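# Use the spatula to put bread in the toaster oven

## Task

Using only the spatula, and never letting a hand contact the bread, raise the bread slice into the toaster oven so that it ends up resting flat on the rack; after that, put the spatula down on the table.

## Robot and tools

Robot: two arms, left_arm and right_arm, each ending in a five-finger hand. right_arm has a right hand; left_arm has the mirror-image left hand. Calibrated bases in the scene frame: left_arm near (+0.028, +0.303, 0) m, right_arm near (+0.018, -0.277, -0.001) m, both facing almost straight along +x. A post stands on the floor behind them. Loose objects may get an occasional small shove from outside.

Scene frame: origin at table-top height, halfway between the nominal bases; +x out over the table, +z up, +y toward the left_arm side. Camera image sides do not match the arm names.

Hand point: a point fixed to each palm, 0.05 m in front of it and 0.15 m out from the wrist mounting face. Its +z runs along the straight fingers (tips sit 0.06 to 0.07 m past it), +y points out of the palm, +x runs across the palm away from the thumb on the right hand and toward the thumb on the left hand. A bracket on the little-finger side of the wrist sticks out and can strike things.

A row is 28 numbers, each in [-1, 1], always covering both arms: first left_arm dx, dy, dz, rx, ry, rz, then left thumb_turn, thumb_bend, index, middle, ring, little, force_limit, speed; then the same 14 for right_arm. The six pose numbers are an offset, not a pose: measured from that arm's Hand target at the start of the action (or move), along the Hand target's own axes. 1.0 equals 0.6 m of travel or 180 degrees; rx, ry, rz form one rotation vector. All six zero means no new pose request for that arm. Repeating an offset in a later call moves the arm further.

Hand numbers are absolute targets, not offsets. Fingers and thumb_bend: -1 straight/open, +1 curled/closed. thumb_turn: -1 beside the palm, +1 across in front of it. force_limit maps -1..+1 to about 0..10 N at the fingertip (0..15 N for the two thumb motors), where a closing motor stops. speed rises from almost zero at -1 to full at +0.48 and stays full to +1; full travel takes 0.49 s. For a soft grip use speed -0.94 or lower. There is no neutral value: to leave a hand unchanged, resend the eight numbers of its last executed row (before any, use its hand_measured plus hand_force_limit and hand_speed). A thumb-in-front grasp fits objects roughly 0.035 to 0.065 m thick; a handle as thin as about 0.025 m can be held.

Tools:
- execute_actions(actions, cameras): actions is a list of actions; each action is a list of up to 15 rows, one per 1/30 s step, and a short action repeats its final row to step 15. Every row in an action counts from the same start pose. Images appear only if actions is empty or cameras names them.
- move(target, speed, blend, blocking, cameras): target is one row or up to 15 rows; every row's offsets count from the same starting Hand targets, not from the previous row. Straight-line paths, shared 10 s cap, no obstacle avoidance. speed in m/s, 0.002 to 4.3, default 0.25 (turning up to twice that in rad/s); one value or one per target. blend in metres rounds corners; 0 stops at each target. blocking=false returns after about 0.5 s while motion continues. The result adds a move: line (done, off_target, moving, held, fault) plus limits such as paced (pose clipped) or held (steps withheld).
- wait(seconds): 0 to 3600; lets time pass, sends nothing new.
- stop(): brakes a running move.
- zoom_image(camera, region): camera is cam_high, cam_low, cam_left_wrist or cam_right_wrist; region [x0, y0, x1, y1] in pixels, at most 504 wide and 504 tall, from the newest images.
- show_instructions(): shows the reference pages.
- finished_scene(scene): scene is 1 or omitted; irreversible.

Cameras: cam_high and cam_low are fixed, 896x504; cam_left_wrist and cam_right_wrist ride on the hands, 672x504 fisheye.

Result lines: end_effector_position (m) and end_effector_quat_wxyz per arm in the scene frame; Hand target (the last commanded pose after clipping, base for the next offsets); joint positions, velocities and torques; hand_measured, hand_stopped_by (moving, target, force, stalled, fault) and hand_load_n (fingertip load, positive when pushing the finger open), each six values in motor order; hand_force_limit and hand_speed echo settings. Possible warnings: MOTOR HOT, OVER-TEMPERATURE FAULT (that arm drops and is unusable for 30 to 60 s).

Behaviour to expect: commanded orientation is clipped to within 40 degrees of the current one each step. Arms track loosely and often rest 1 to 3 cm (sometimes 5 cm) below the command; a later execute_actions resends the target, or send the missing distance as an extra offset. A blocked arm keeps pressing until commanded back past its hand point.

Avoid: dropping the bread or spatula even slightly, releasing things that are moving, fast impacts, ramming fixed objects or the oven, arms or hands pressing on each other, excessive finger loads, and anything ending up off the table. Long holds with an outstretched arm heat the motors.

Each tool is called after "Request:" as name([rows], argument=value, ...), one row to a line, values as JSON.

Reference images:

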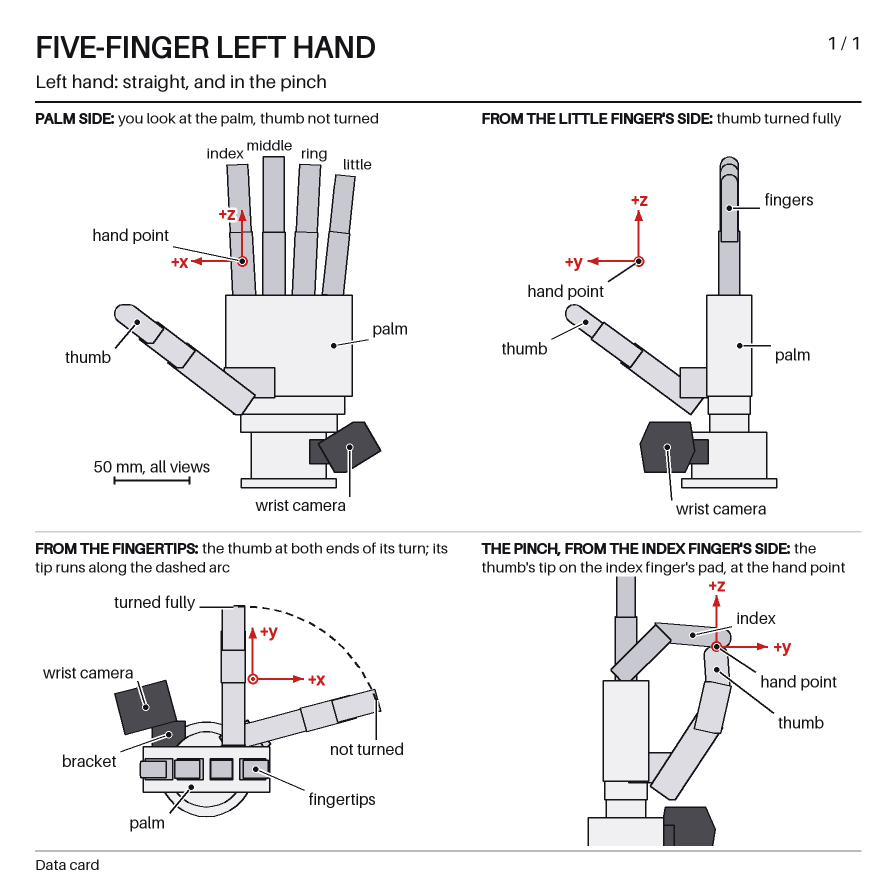

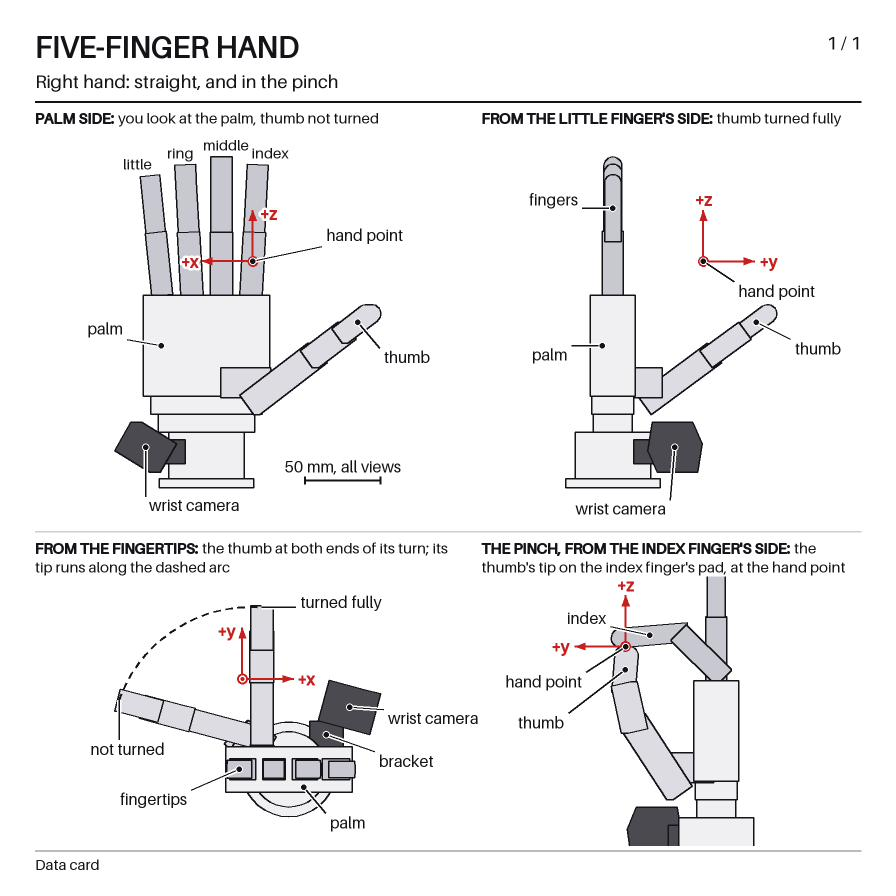

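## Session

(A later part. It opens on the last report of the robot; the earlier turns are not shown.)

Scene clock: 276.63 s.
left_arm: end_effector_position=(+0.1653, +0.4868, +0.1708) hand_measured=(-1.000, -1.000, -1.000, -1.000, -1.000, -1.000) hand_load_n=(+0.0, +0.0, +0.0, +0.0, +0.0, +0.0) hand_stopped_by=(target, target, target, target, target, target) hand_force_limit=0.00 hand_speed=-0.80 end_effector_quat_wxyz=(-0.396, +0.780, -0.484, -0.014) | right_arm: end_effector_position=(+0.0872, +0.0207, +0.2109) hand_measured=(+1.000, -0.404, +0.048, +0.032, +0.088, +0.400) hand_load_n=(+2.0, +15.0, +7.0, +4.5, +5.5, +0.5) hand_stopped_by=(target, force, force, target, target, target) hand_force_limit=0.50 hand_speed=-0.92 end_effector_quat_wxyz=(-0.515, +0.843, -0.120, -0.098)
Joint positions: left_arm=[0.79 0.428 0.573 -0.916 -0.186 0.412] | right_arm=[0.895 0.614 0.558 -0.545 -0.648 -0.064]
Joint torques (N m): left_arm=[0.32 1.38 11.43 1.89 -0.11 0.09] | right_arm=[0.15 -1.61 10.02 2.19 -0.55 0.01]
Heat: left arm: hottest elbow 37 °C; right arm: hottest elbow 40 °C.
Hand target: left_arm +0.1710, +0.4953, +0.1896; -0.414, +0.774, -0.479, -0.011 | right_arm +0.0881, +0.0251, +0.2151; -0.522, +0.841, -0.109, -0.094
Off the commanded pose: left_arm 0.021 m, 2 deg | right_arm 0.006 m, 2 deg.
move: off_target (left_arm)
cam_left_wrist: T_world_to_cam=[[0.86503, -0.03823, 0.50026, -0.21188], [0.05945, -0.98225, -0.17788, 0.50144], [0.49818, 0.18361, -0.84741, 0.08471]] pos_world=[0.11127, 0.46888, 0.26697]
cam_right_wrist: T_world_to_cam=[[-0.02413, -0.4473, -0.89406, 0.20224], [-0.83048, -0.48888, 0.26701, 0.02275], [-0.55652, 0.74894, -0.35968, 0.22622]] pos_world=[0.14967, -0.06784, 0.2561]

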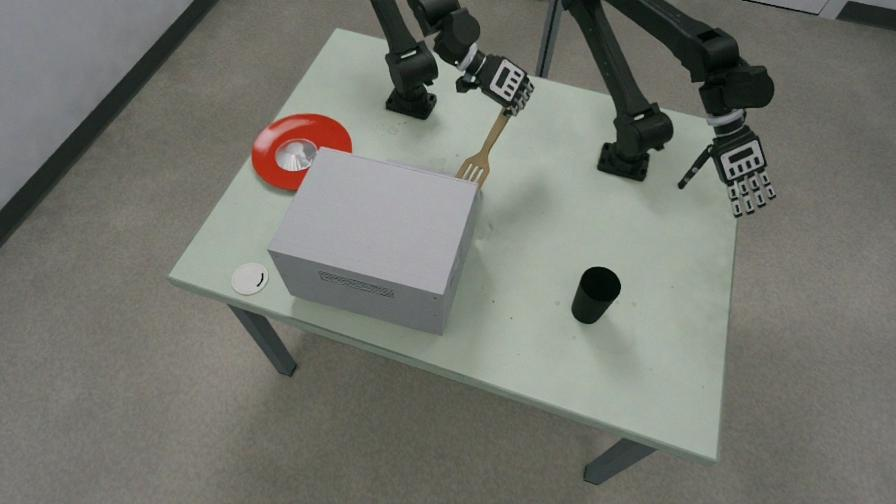

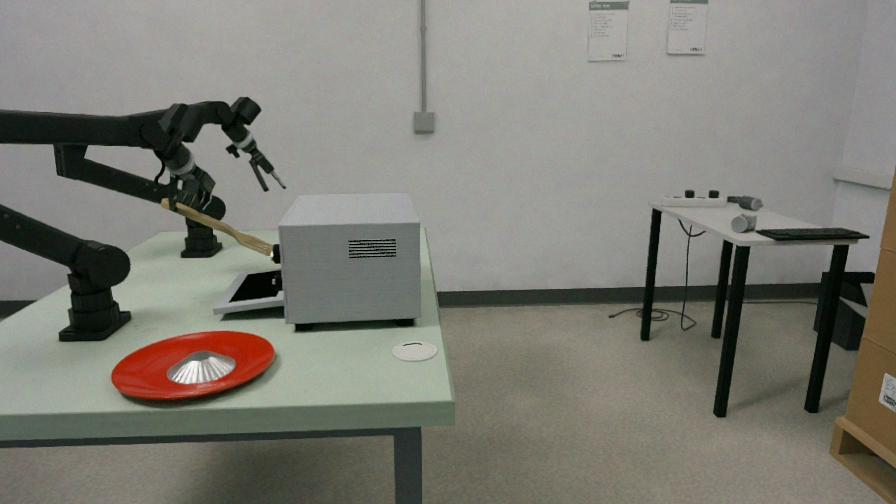

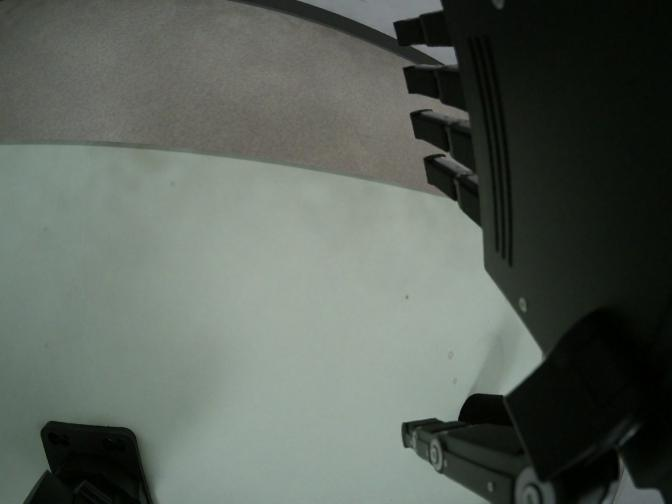

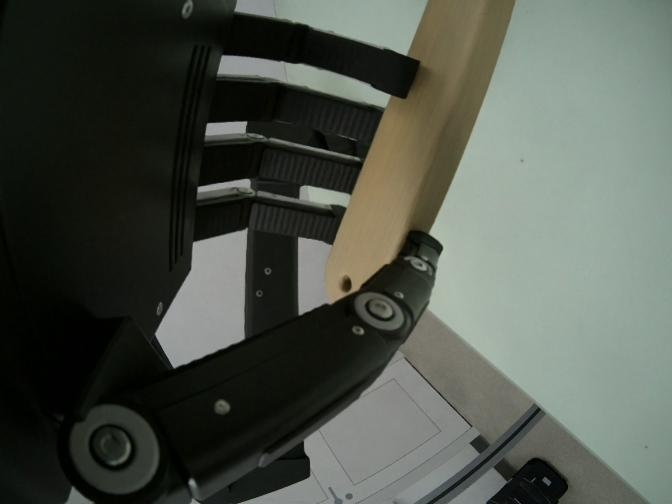

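Request:
move(target=[0,0,0,0,0,0,-1,-1,-1,-1,-1,-1,0,-0.8,0.0592,0.1785,0.1473,-0.023,-0.07,-0.1625,1,0.1,0.05,0.035,0.09,0.4,0.5,-0.92], speed=0.08, cameras=["cam_high","cam_low","cam_right_wrist"])

Request:
zoom_image(camera="cam_low", region=[120, 170, 320, 290])

Scene clock: 282.70 s.
left_arm: end_effector_position=(+0.1654, +0.4868, +0.1707) hand_measured=(-1.000, -1.000, -1.000, -1.000, -1.000, -1.000) hand_load_n=(+0.0, +0.0, +0.0, +0.0, +0.0, +0.0) hand_stopped_by=(target, target, target, target, target, target) hand_force_limit=0.00 hand_speed=-0.80 end_effector_quat_wxyz=(-0.396, +0.780, -0.485, -0.013) | right_arm: end_effector_position=(+0.0885, +0.0519, +0.0753) hand_measured=(+1.000, -0.404, +0.048, +0.032, +0.088, +0.400) hand_load_n=(+2.0, +15.0, +7.5, +5.0, +5.5, +0.0) hand_stopped_by=(target, force, force, target, target, target) hand_force_limit=0.50 hand_speed=-0.92 end_effector_quat_wxyz=(-0.504, +0.847, +0.158, -0.057)
Joint positions: left_arm=[0.79 0.429 0.573 -0.916 -0.185 0.413] | right_arm=[1.003 0.99 0.406 -0.136 -0.743 -0.608]
Joint torques (N m): left_arm=[0.21 1.9 11.43 2.06 -0.09 0.11] | right_arm=[0.21 -4.54 7.9 2.03 -0.64 -0.05]
Heat: left arm: hottest elbow 38 °C; right arm: hottest elbow 40 °C.
Hand target: left_arm +0.1710, +0.4954, +0.1895; -0.414, +0.774, -0.479, -0.011 | right_arm +0.0881, +0.0554, +0.0751; -0.508, +0.843, +0.168, -0.054
Off the commanded pose: left_arm 0.021 m, 2 deg | right_arm 0.003 m, 1 deg.
move: done
cam_right_wrist: T_world_to_cam=[[0.46482, -0.32982, -0.82168, 0.04028], [-0.58794, -0.80886, -0.00792, 0.09113], [-0.66201, 0.48678, -0.5699, 0.1936]] pos_world=[0.16303, -0.00724, 0.14415]

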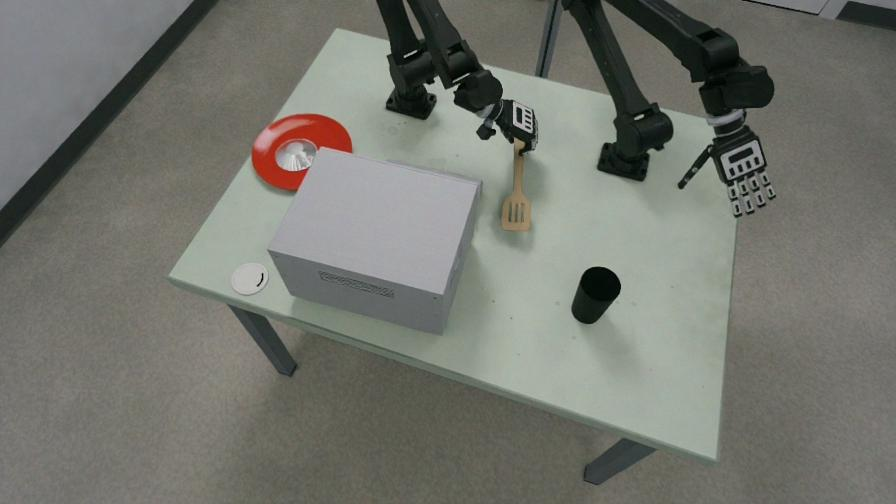

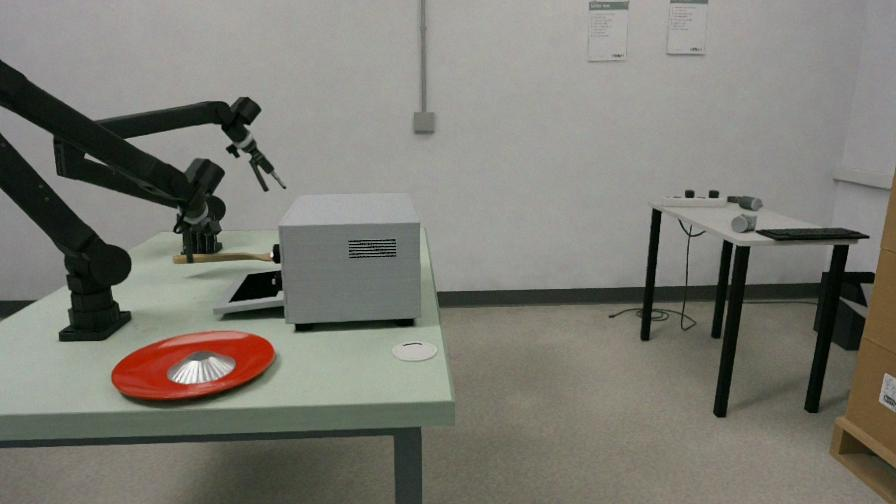

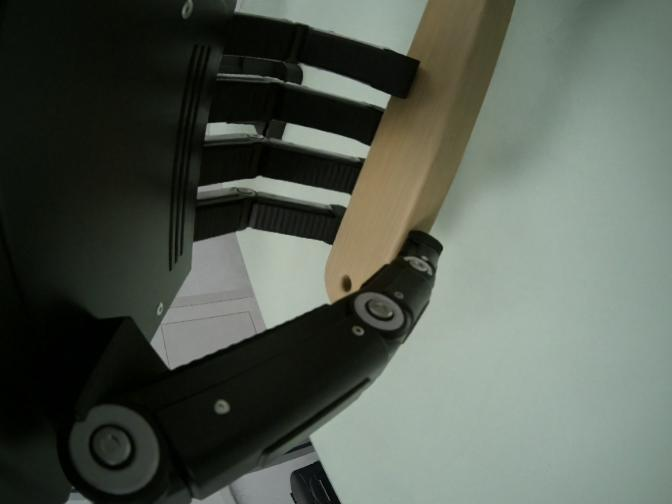

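Scaled by 2.520.

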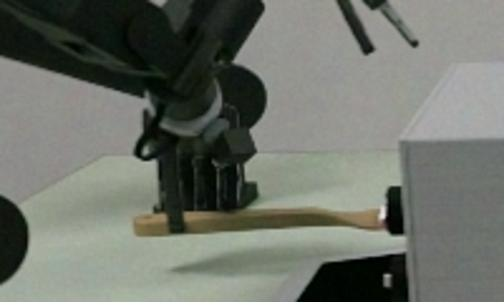

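Request:
move(target=[0,0,0,0,0,0,-1,-1,-1,-1,-1,-1,0,-0.8,-0.0037,0.0408,0.0223,-0.0009,0.0052,-0.0098,1,0.1,0.05,0.035,0.09,0.4,0.5,-0.92], speed=0.05, cameras=["cam_low"])

Request:
zoom_image(camera="cam_low", region=[150, 210, 290, 290])

Scene clock: 285.47 s.
left_arm: end_effector_position=(+0.1654, +0.4868, +0.1707) hand_measured=(-1.000, -1.000, -1.000, -1.000, -1.000, -1.000) hand_load_n=(+0.0, +0.0, +0.0, +0.0, +0.0, +0.0) hand_stopped_by=(target, target, target, target, target, target) hand_force_limit=0.00 hand_speed=-0.80 end_effector_quat_wxyz=(-0.396, +0.780, -0.485, -0.013) | right_arm: end_effector_position=(+0.0879, +0.0523, +0.0479) hand_measured=(+1.000, -0.404, +0.048, +0.032, +0.088, +0.400) hand_load_n=(+2.0, +14.5, +7.0, +5.0, +5.5, +0.0) hand_stopped_by=(target, force, force, target, target, target) hand_force_limit=0.50 hand_speed=-0.92 end_effector_quat_wxyz=(-0.506, +0.845, +0.168, -0.044)
Joint positions: left_arm=[0.79 0.429 0.573 -0.916 -0.185 0.413] | right_arm=[1.017 1.056 0.35 0.003 -0.723 -0.62]
Joint torques (N m): left_arm=[0.62 1.14 11.36 2.04 -0.12 0.1] | right_arm=[0.32 -4.89 7.25 2.07 -0.35 -0.02]
Heat: left arm: hottest elbow 38 °C; right arm: hottest elbow 39 °C.
Hand target: left_arm +0.1710, +0.4954, +0.1895; -0.414, +0.774, -0.479, -0.011 | right_arm +0.0881, +0.0553, +0.0471; -0.508, +0.842, +0.176, -0.039
Off the commanded pose: left_arm 0.021 m, 2 deg | right_arm 0.003 m, 1 deg.
move: done

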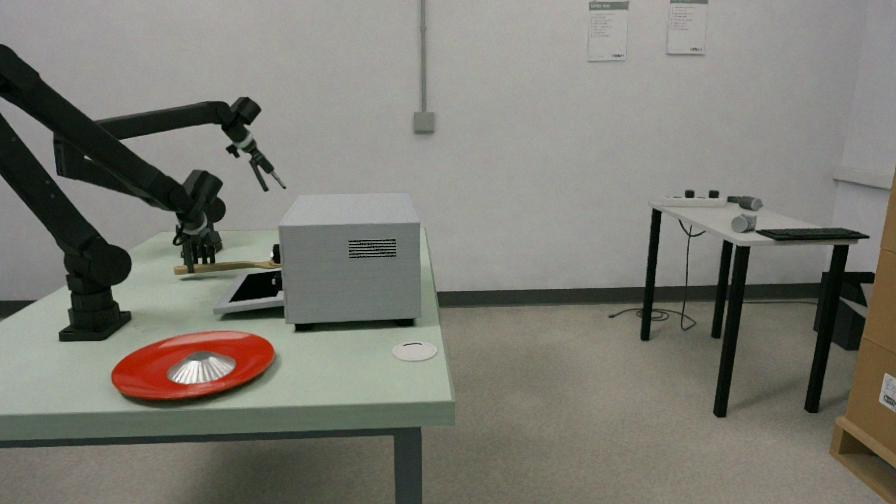

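Scaled by 3.600.

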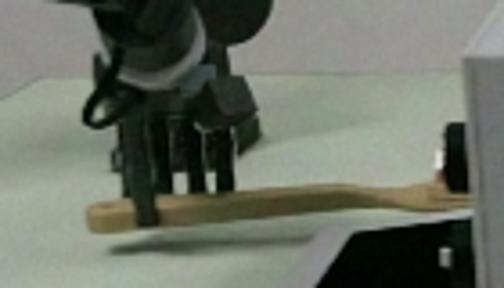

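Request:
move(target=[0,0,0,0,0,0,-1,-1,-1,-1,-1,-1,0,-0.8,-0.0015,0.0116,0.0064,0,0,0,1,0.1,0.05,0.035,0.09,0.4,0.5,-0.92], speed=0.02, cameras=["cam_low"])

Request:
zoom_image(camera="cam_low", region=[150, 210, 290, 290])

Scene clock: 287.33 s.
left_arm: end_effector_position=(+0.1654, +0.4868, +0.1707) hand_measured=(-1.000, -1.000, -1.000, -1.000, -1.000, -1.000) hand_load_n=(+0.0, +0.0, +0.0, +0.0, +0.0, +0.0) hand_stopped_by=(target, target, target, target, target, target) hand_force_limit=0.00 hand_speed=-0.80 end_effector_quat_wxyz=(-0.396, +0.780, -0.485, -0.013) | right_arm: end_effector_position=(+0.0880, +0.0524, +0.0400) hand_measured=(+1.000, -0.404, +0.048, +0.032, +0.088, +0.400) hand_load_n=(+2.0, +15.0, +7.0, +4.5, +5.5, +0.0) hand_stopped_by=(target, force, force, target, target, target) hand_force_limit=0.50 hand_speed=-0.92 end_effector_quat_wxyz=(-0.506, +0.845, +0.168, -0.044)
Joint positions: left_arm=[0.79 0.429 0.573 -0.916 -0.185 0.413] | right_arm=[1.017 1.084 0.338 0.043 -0.723 -0.621]
Joint torques (N m): left_arm=[0.44 1.44 11.54 1.94 -0.1 0.08] | right_arm=[0.26 -5.01 6.99 2.03 -0.36 -0.02]
Heat: left arm: hottest elbow 39 °C; right arm: hottest elbow 39 °C.
Hand target: left_arm +0.1710, +0.4954, +0.1895; -0.414, +0.774, -0.479, -0.011 | right_arm +0.0881, +0.0553, +0.0391; -0.508, +0.842, +0.176, -0.039
Off the commanded pose: left_arm 0.021 m, 2 deg | right_arm 0.003 m, 1 deg.
move: done

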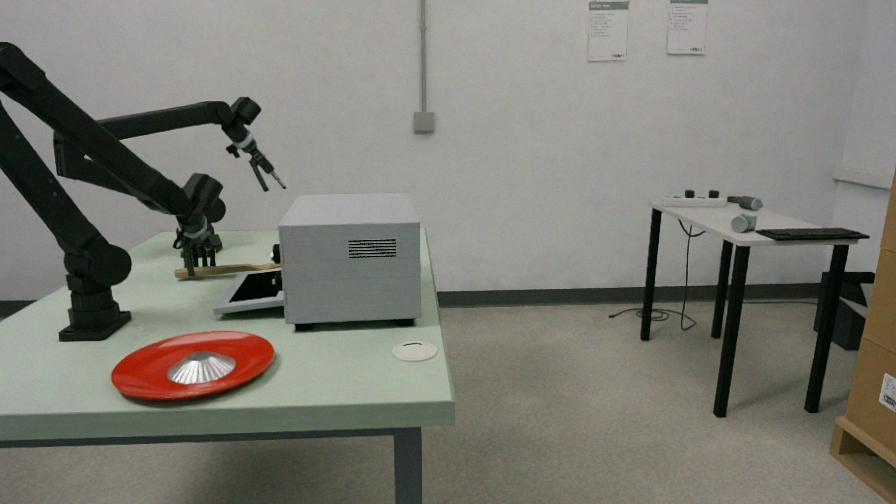

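Scaled by 3.600.

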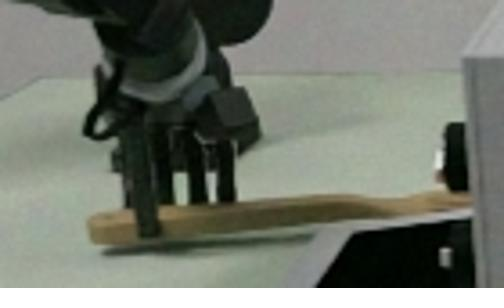

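Request:
move(target=[0,0,0,0,0,0,-1,-1,-1,-1,-1,-1,0,-0.8,-0.0009,0.0072,0.004,0,0,0,1,0.1,0.05,0.035,0.09,0.4,0.5,-0.92], speed=0.02, cameras=["cam_low","cam_high"])

Request:
zoom_image(camera="cam_low", region=[150, 210, 290, 290])

Request:
zoom_image(camera="cam_high", region=[450, 80, 590, 260])

Scene clock: 288.70 s.
left_arm: end_effector_position=(+0.1654, +0.4868, +0.1707) hand_measured=(-1.000, -1.000, -1.000, -1.000, -1.000, -1.000) hand_load_n=(+0.0, +0.0, +0.0, +0.0, +0.0, +0.0) hand_stopped_by=(target, target, target, target, target, target) hand_force_limit=0.00 hand_speed=-0.80 end_effector_quat_wxyz=(-0.396, +0.780, -0.485, -0.013) | right_arm: end_effector_position=(+0.0880, +0.0524, +0.0349) hand_measured=(+1.000, -0.404, +0.048, +0.032, +0.088, +0.400) hand_load_n=(+2.0, +15.0, +7.0, +5.0, +5.5, +0.0) hand_stopped_by=(target, force, force, target, target, target) hand_force_limit=0.50 hand_speed=-0.92 end_effector_quat_wxyz=(-0.506, +0.845, +0.168, -0.044)
Joint positions: left_arm=[0.79 0.429 0.573 -0.916 -0.185 0.413] | right_arm=[1.017 1.102 0.331 0.069 -0.723 -0.621]
Joint torques (N m): left_arm=[0.26 1.73 11.54 1.99 -0.1 0.1] | right_arm=[0.09 -5.13 6.89 2.02 -0.36 -0.02]
Heat: left arm: hottest elbow 39 °C; right arm: hottest elbow 39 °C.
Hand target: left_arm +0.1710, +0.4954, +0.1895; -0.414, +0.774, -0.479, -0.011 | right_arm +0.0882, +0.0554, +0.0342; -0.509, +0.842, +0.176, -0.039
Off the commanded pose: left_arm 0.021 m, 2 deg | right_arm 0.003 m, 1 deg.
move: done
Images, in order (width x height): cam_high 896x504, cam_low 896x504.

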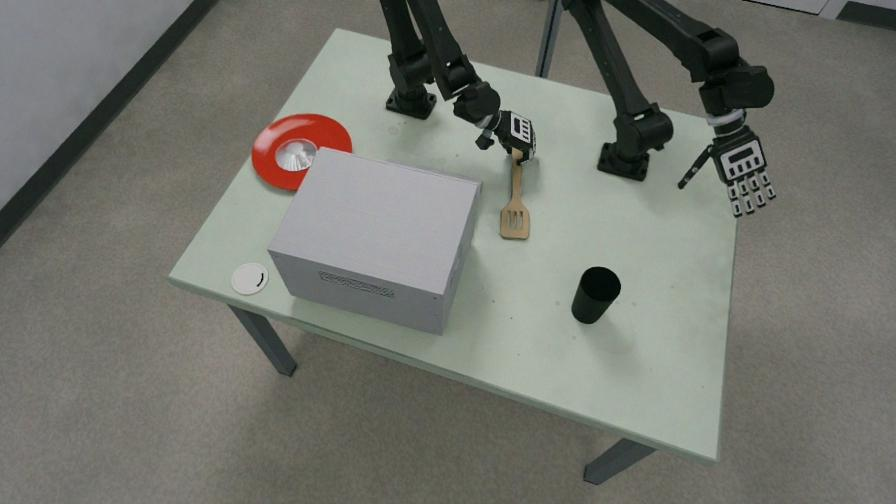

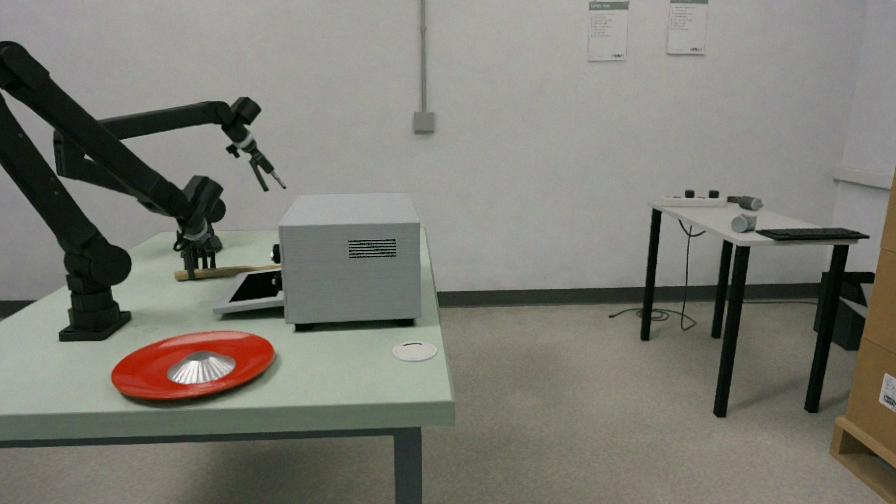

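Scaled by 3.600.

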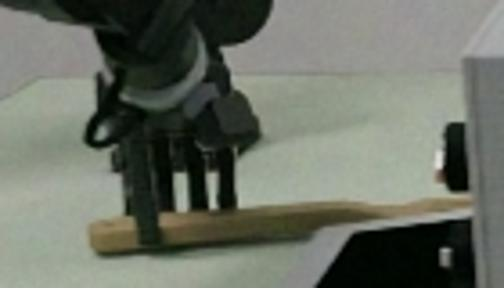

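Scaled by 2.800.

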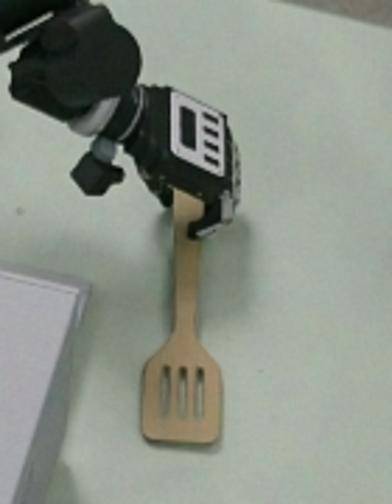

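Request:
move(target=[0,0,0,0,0,0,-1,-1,-1,-1,-1,-1,0,-0.8,-0.0007,0.0058,0.0032,0,0,0,1,0.1,0.05,0.035,0.09,0.4,0.5,-0.92], speed=0.02, cameras=["cam_low"])

Request:
zoom_image(camera="cam_low", region=[150, 230, 250, 290])

Scene clock: 289.90 s.
left_arm: end_effector_position=(+0.1654, +0.4868, +0.1707) hand_measured=(-1.000, -1.000, -1.000, -1.000, -1.000, -1.000) hand_load_n=(-0.5, +0.0, +0.0, +0.0, +0.0, +0.0) hand_stopped_by=(target, target, target, target, target, target) hand_force_limit=0.00 hand_speed=-0.80 end_effector_quat_wxyz=(-0.396, +0.780, -0.485, -0.013) | right_arm: end_effector_position=(+0.0880, +0.0525, +0.0310) hand_measured=(+1.000, -0.404, +0.048, +0.032, +0.088, +0.400) hand_load_n=(+1.5, +15.0, +7.5, +4.5, +5.5, +0.0) hand_stopped_by=(target, force, force, target, target, target) hand_force_limit=0.50 hand_speed=-0.92 end_effector_quat_wxyz=(-0.506, +0.845, +0.168, -0.044)
Joint positions: left_arm=[0.79 0.429 0.573 -0.916 -0.185 0.413] | right_arm=[1.017 1.117 0.326 0.089 -0.723 -0.621]
Joint torques (N m): left_arm=[0.79 1.55 11.37 1.99 -0.11 0.08] | right_arm=[0.15 -5.25 6.74 2 -0.36 -0.01]
Heat: left arm: hottest elbow 39 °C; right arm: hottest elbow 39 °C.
Hand target: left_arm +0.1710, +0.4954, +0.1895; -0.414, +0.774, -0.479, -0.011 | right_arm +0.0882, +0.0554, +0.0302; -0.508, +0.842, +0.176, -0.039
Off the commanded pose: left_arm 0.021 m, 2 deg | right_arm 0.003 m, 1 deg.
move: done

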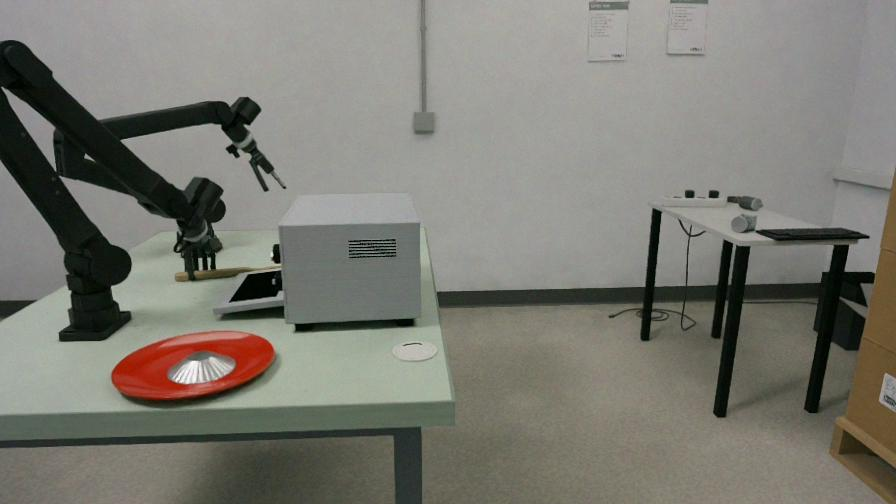

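Scaled by 5.040.

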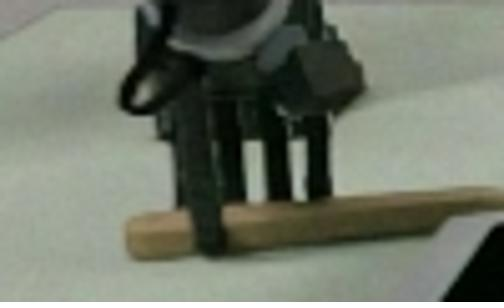

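Request:
move(target=[0,0,0,0,0,0,-1,-1,-1,-1,-1,-1,0,-0.8,-0.0006,0.0051,0.0028,0,0,0,1,0.1,0.05,0.035,0.09,0.4,0.5,-0.92], speed=0.02, cameras=["cam_low"])

Request:
zoom_image(camera="cam_low", region=[150, 230, 250, 290])

Scene clock: 291.03 s.
left_arm: end_effector_position=(+0.1654, +0.4868, +0.1707) hand_measured=(-1.000, -1.000, -1.000, -1.000, -1.000, -1.000) hand_load_n=(+0.0, +0.0, +0.0, +0.0, +0.0, +0.0) hand_stopped_by=(target, target, target, target, target, target) hand_force_limit=0.00 hand_speed=-0.80 end_effector_quat_wxyz=(-0.396, +0.780, -0.485, -0.013) | right_arm: end_effector_position=(+0.0893, +0.0543, +0.0298) hand_measured=(+1.000, -0.404, +0.048, +0.032, +0.088, +0.400) hand_load_n=(+2.0, +15.0, +7.5, +5.0, +6.0, +0.0) hand_stopped_by=(target, force, force, target, target, target) hand_force_limit=0.50 hand_speed=-0.92 end_effector_quat_wxyz=(-0.508, +0.844, +0.169, -0.042)
Joint positions: left_arm=[0.79 0.429 0.573 -0.916 -0.185 0.413] | right_arm=[1.017 1.129 0.325 0.108 -0.723 -0.621]
Joint torques (N m): left_arm=[0.5 1.32 11.54 1.96 -0.1 0.12] | right_arm=[0.26 -5.13 6.35 2.06 -0.37 -0.01]
Heat: left arm: hottest elbow 39 °C; right arm: hottest elbow 38 °C.
Hand target: left_arm +0.1710, +0.4954, +0.1895; -0.414, +0.774, -0.479, -0.011 | right_arm +0.0882, +0.0553, +0.0266; -0.508, +0.842, +0.176, -0.039
Off the commanded pose: left_arm 0.021 m, 2 deg | right_arm 0.003 m, 1 deg.
move: done

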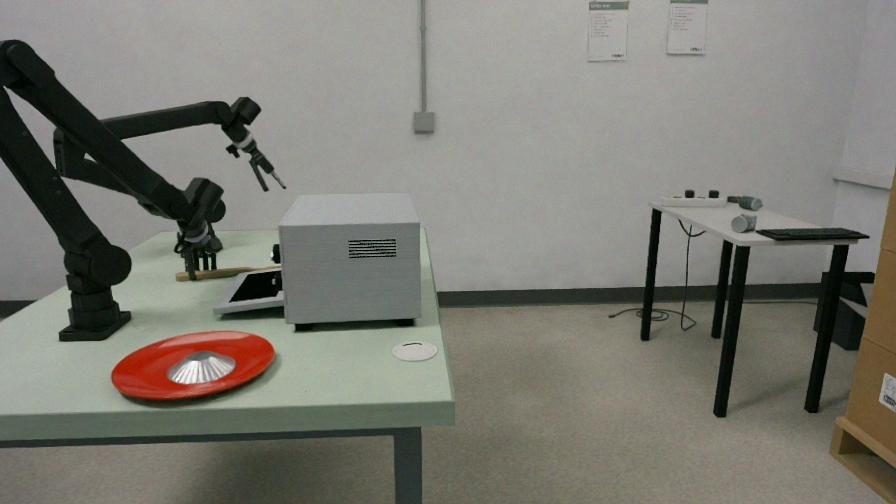

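Scaled by 5.040.

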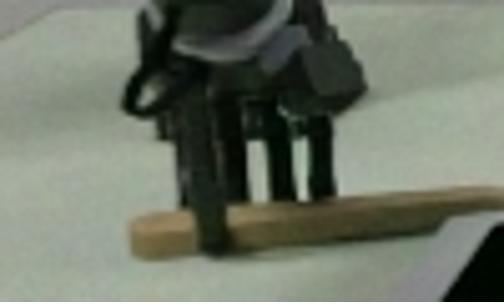

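Request:
wait(seconds=0.1, cameras=["cam_high","cam_right_wrist"])

Request:
zoom_image(camera="cam_high", region=[480, 180, 550, 260])

Scene clock: 291.80 s.
left_arm: end_effector_position=(+0.1654, +0.4868, +0.1707) hand_measured=(-1.000, -1.000, -1.000, -1.000, -1.000, -1.000) hand_load_n=(-0.5, +0.0, +0.0, +0.0, +0.0, +0.0) hand_stopped_by=(target, target, target, target, target, target) hand_force_limit=0.00 hand_speed=-0.80 end_effector_quat_wxyz=(-0.396, +0.780, -0.485, -0.013) | right_arm: end_effector_position=(+0.0893, +0.0544, +0.0299) hand_measured=(+1.000, -0.404, +0.048, +0.032, +0.088, +0.400) hand_load_n=(+2.0, +14.5, +7.5, +5.0, +6.0, +0.0) hand_stopped_by=(target, force, force, target, target, target) hand_force_limit=0.50 hand_speed=-0.92 end_effector_quat_wxyz=(-0.508, +0.843, +0.169, -0.042)
Joint positions: left_arm=[0.79 0.429 0.573 -0.916 -0.185 0.413] | right_arm=[1.017 1.129 0.325 0.108 -0.723 -0.621]
Joint torques (N m): left_arm=[-0.09 1.96 11.4 2.03 -0.06 0.07] | right_arm=[0.26 -5.07 6.38 2.06 -0.36 -0.02]
Heat: left arm: hottest elbow 39 °C; right arm: hottest elbow 38 °C.
Hand target: left_arm +0.1710, +0.4954, +0.1895; -0.414, +0.774, -0.479, -0.011 | right_arm +0.0882, +0.0554, +0.0266; -0.508, +0.842, +0.176, -0.039
Off the commanded pose: left_arm 0.021 m, 2 deg | right_arm 0.004 m, 1 deg.
wait: 0.10 s; at rest from the start
cam_right_wrist: T_world_to_cam=[[0.49554, -0.31317, -0.81016, -0.0006], [-0.5831, -0.81126, -0.04306, 0.09396], [-0.64377, 0.49374, -0.58463, 0.16547]] pos_world=[0.1616, -0.00566, 0.1003]

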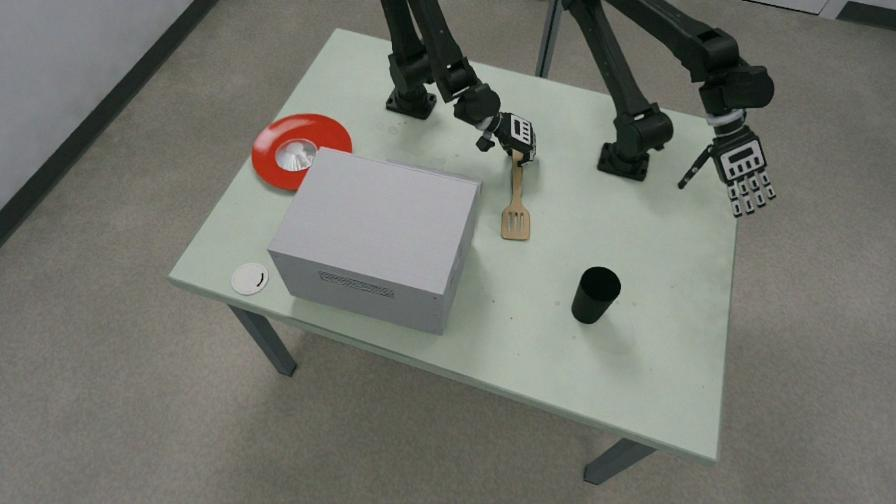

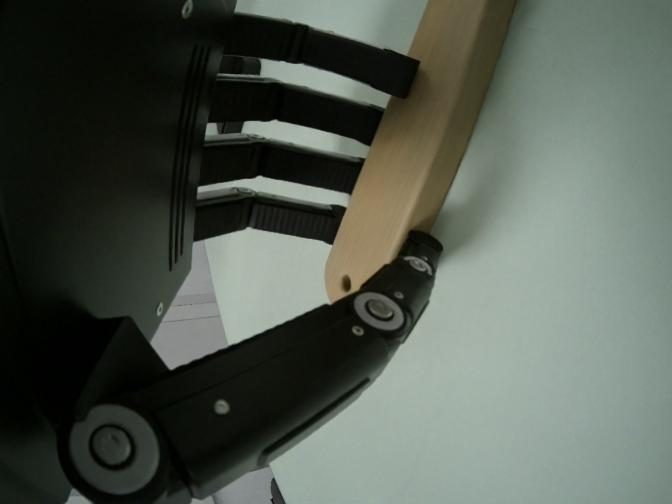

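Scaled by 6.300.

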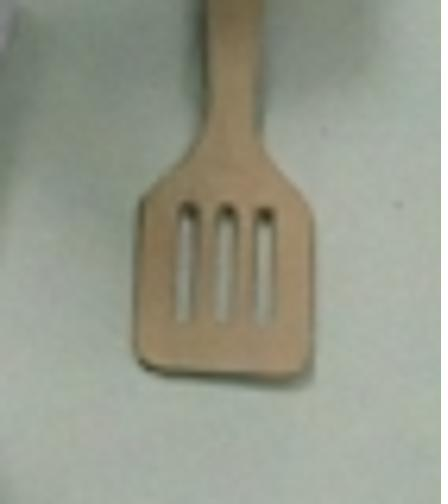

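Request:
move(target=[0,0,0,0,0,0,-1,-1,-1,-1,-1,-1,0,-0.8,0,0,0,0,0,0,1,-0.47,-0.1,-0.1,-0.05,0.2,0.5,-0.92], speed=0.02, cameras=["cam_low","cam_high","cam_right_wrist"])

Request:
zoom_image(camera="cam_low", region=[150, 230, 250, 290])

Scene clock: 295.60 s.
left_arm: end_effector_position=(+0.1654, +0.4868, +0.1707) hand_measured=(-1.000, -1.000, -1.000, -1.000, -1.000, -1.000) hand_load_n=(+0.0, +0.0, +0.0, +0.0, +0.0, +0.0) hand_stopped_by=(target, target, target, target, target, target) hand_force_limit=0.00 hand_speed=-0.80 end_effector_quat_wxyz=(-0.396, +0.780, -0.485, -0.013) | right_arm: end_effector_position=(+0.0896, +0.0546, +0.0296) hand_measured=(+1.000, -0.470, -0.100, -0.100, -0.050, +0.200) hand_load_n=(+0.0, +0.0, +0.0, +0.0, +0.0, -1.0) hand_stopped_by=(target, target, target, target, target, target) hand_force_limit=0.50 hand_speed=-0.92 end_effector_quat_wxyz=(-0.509, +0.843, +0.171, -0.040)
Joint positions: left_arm=[0.79 0.429 0.573 -0.916 -0.185 0.413] | right_arm=[1.017 1.13 0.323 0.114 -0.723 -0.624]
Joint torques (N m): left_arm=[0.21 2.02 11.55 2.04 -0.08 0.1] | right_arm=[0.15 -5.13 6.48 1.85 -0.37 0.01]
Heat: left arm: hottest elbow 39 °C; right arm: hottest elbow 38 °C.
Hand target: left_arm +0.1710, +0.4954, +0.1895; -0.414, +0.774, -0.479, -0.011 | right_arm +0.0882, +0.0554, +0.0267; -0.508, +0.842, +0.176, -0.039
Off the commanded pose: left_arm 0.021 m, 2 deg | right_arm 0.003 m, 1 deg.
move: done
cam_right_wrist: T_world_to_cam=[[0.49931, -0.31004, -0.80905, -0.00149], [-0.58171, -0.81198, -0.04785, 0.09434], [-0.6421, 0.49453, -0.58579, 0.16521]] pos_world=[0.1617, -0.00556, 0.10009]
Images, in order (width x height): cam_high 896x504, cam_low 896x504, cam_right_wrist 672x504.

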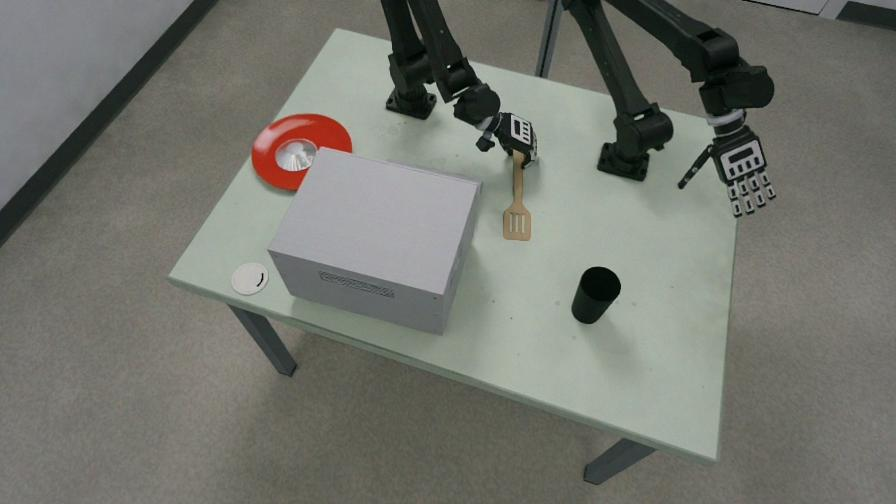

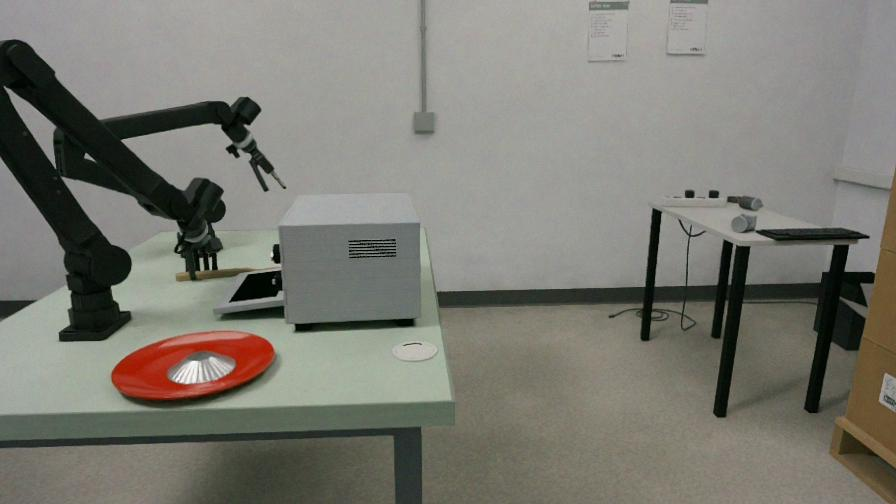

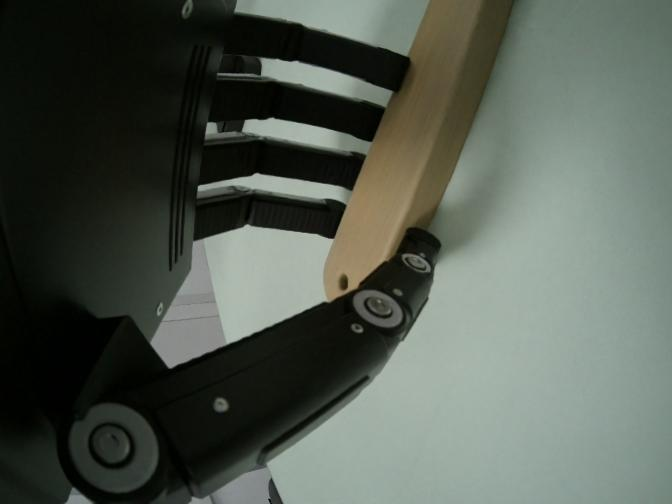

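Scaled by 5.040.

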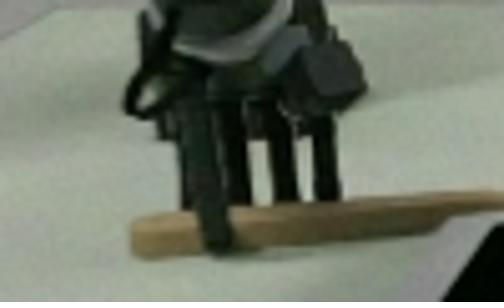

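Request:
move(target=[0,0,0,0,0,0,-1,-1,-1,-1,-1,-1,0,-0.8,0,0,0,0,0,0,1,-0.47,-0.95,-0.95,-0.95,-0.95,0.5,-0.7], speed=0.02, cameras=["cam_high","cam_right_wrist"])

Scene clock: 298.13 s.
left_arm: end_effector_position=(+0.1654, +0.4868, +0.1707) hand_measured=(-1.000, -1.000, -1.000, -1.000, -1.000, -1.000) hand_load_n=(+0.0, +0.0, -0.5, +0.0, +0.0, -0.5) hand_stopped_by=(target, target, target, target, target, target) hand_force_limit=0.00 hand_speed=-0.80 end_effector_quat_wxyz=(-0.396, +0.780, -0.485, -0.013) | right_arm: end_effector_position=(+0.0895, +0.0544, +0.0293) hand_measured=(+1.000, -0.470, -0.950, -0.950, -0.950, -0.950) hand_load_n=(+0.0, +0.0, +0.0, +0.0, -0.5, +0.0) hand_stopped_by=(target, target, target, target, target, target) hand_force_limit=0.50 hand_speed=-0.70 end_effector_quat_wxyz=(-0.509, +0.843, +0.171, -0.040)
Joint positions: left_arm=[0.79 0.429 0.573 -0.916 -0.185 0.413] | right_arm=[1.017 1.13 0.323 0.114 -0.723 -0.624]
Joint torques (N m): left_arm=[0.79 1.73 11.22 1.96 -0.08 0.11] | right_arm=[0.15 -5.13 6.52 1.85 -0.38 0.02]
Heat: left arm: hottest elbow 40 °C; right arm: hottest elbow 38 °C.
Hand target: left_arm +0.1710, +0.4954, +0.1895; -0.414, +0.774, -0.479, -0.011 | right_arm +0.0882, +0.0553, +0.0265; -0.508, +0.842, +0.176, -0.039
Off the commanded pose: left_arm 0.021 m, 2 deg | right_arm 0.003 m, 1 deg.
move: done
cam_right_wrist: T_world_to_cam=[[0.49944, -0.31014, -0.80893, -0.0017], [-0.58152, -0.81214, -0.04766, 0.09406], [-0.64218, 0.49421, -0.58597, 0.16516]] pos_world=[0.1616, -0.00576, 0.09989]

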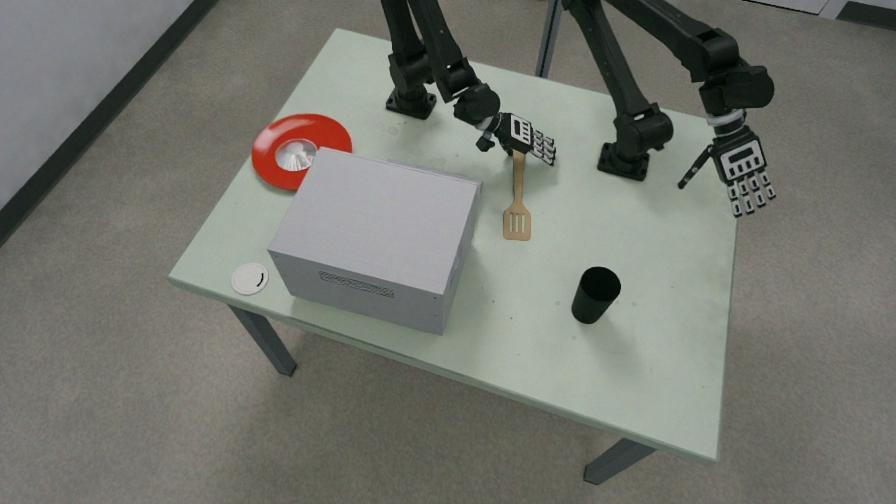

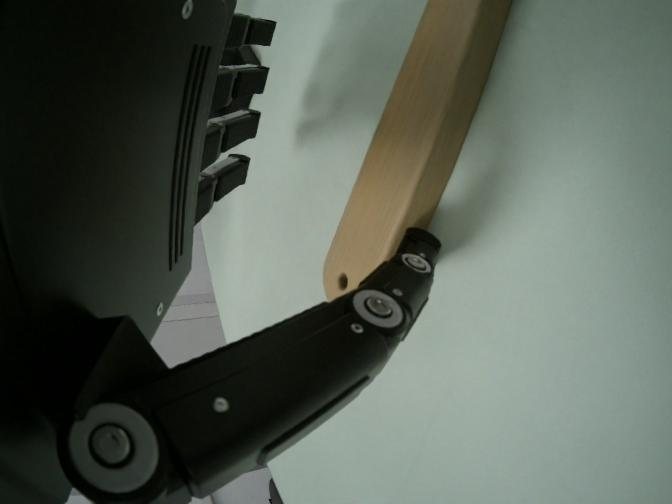

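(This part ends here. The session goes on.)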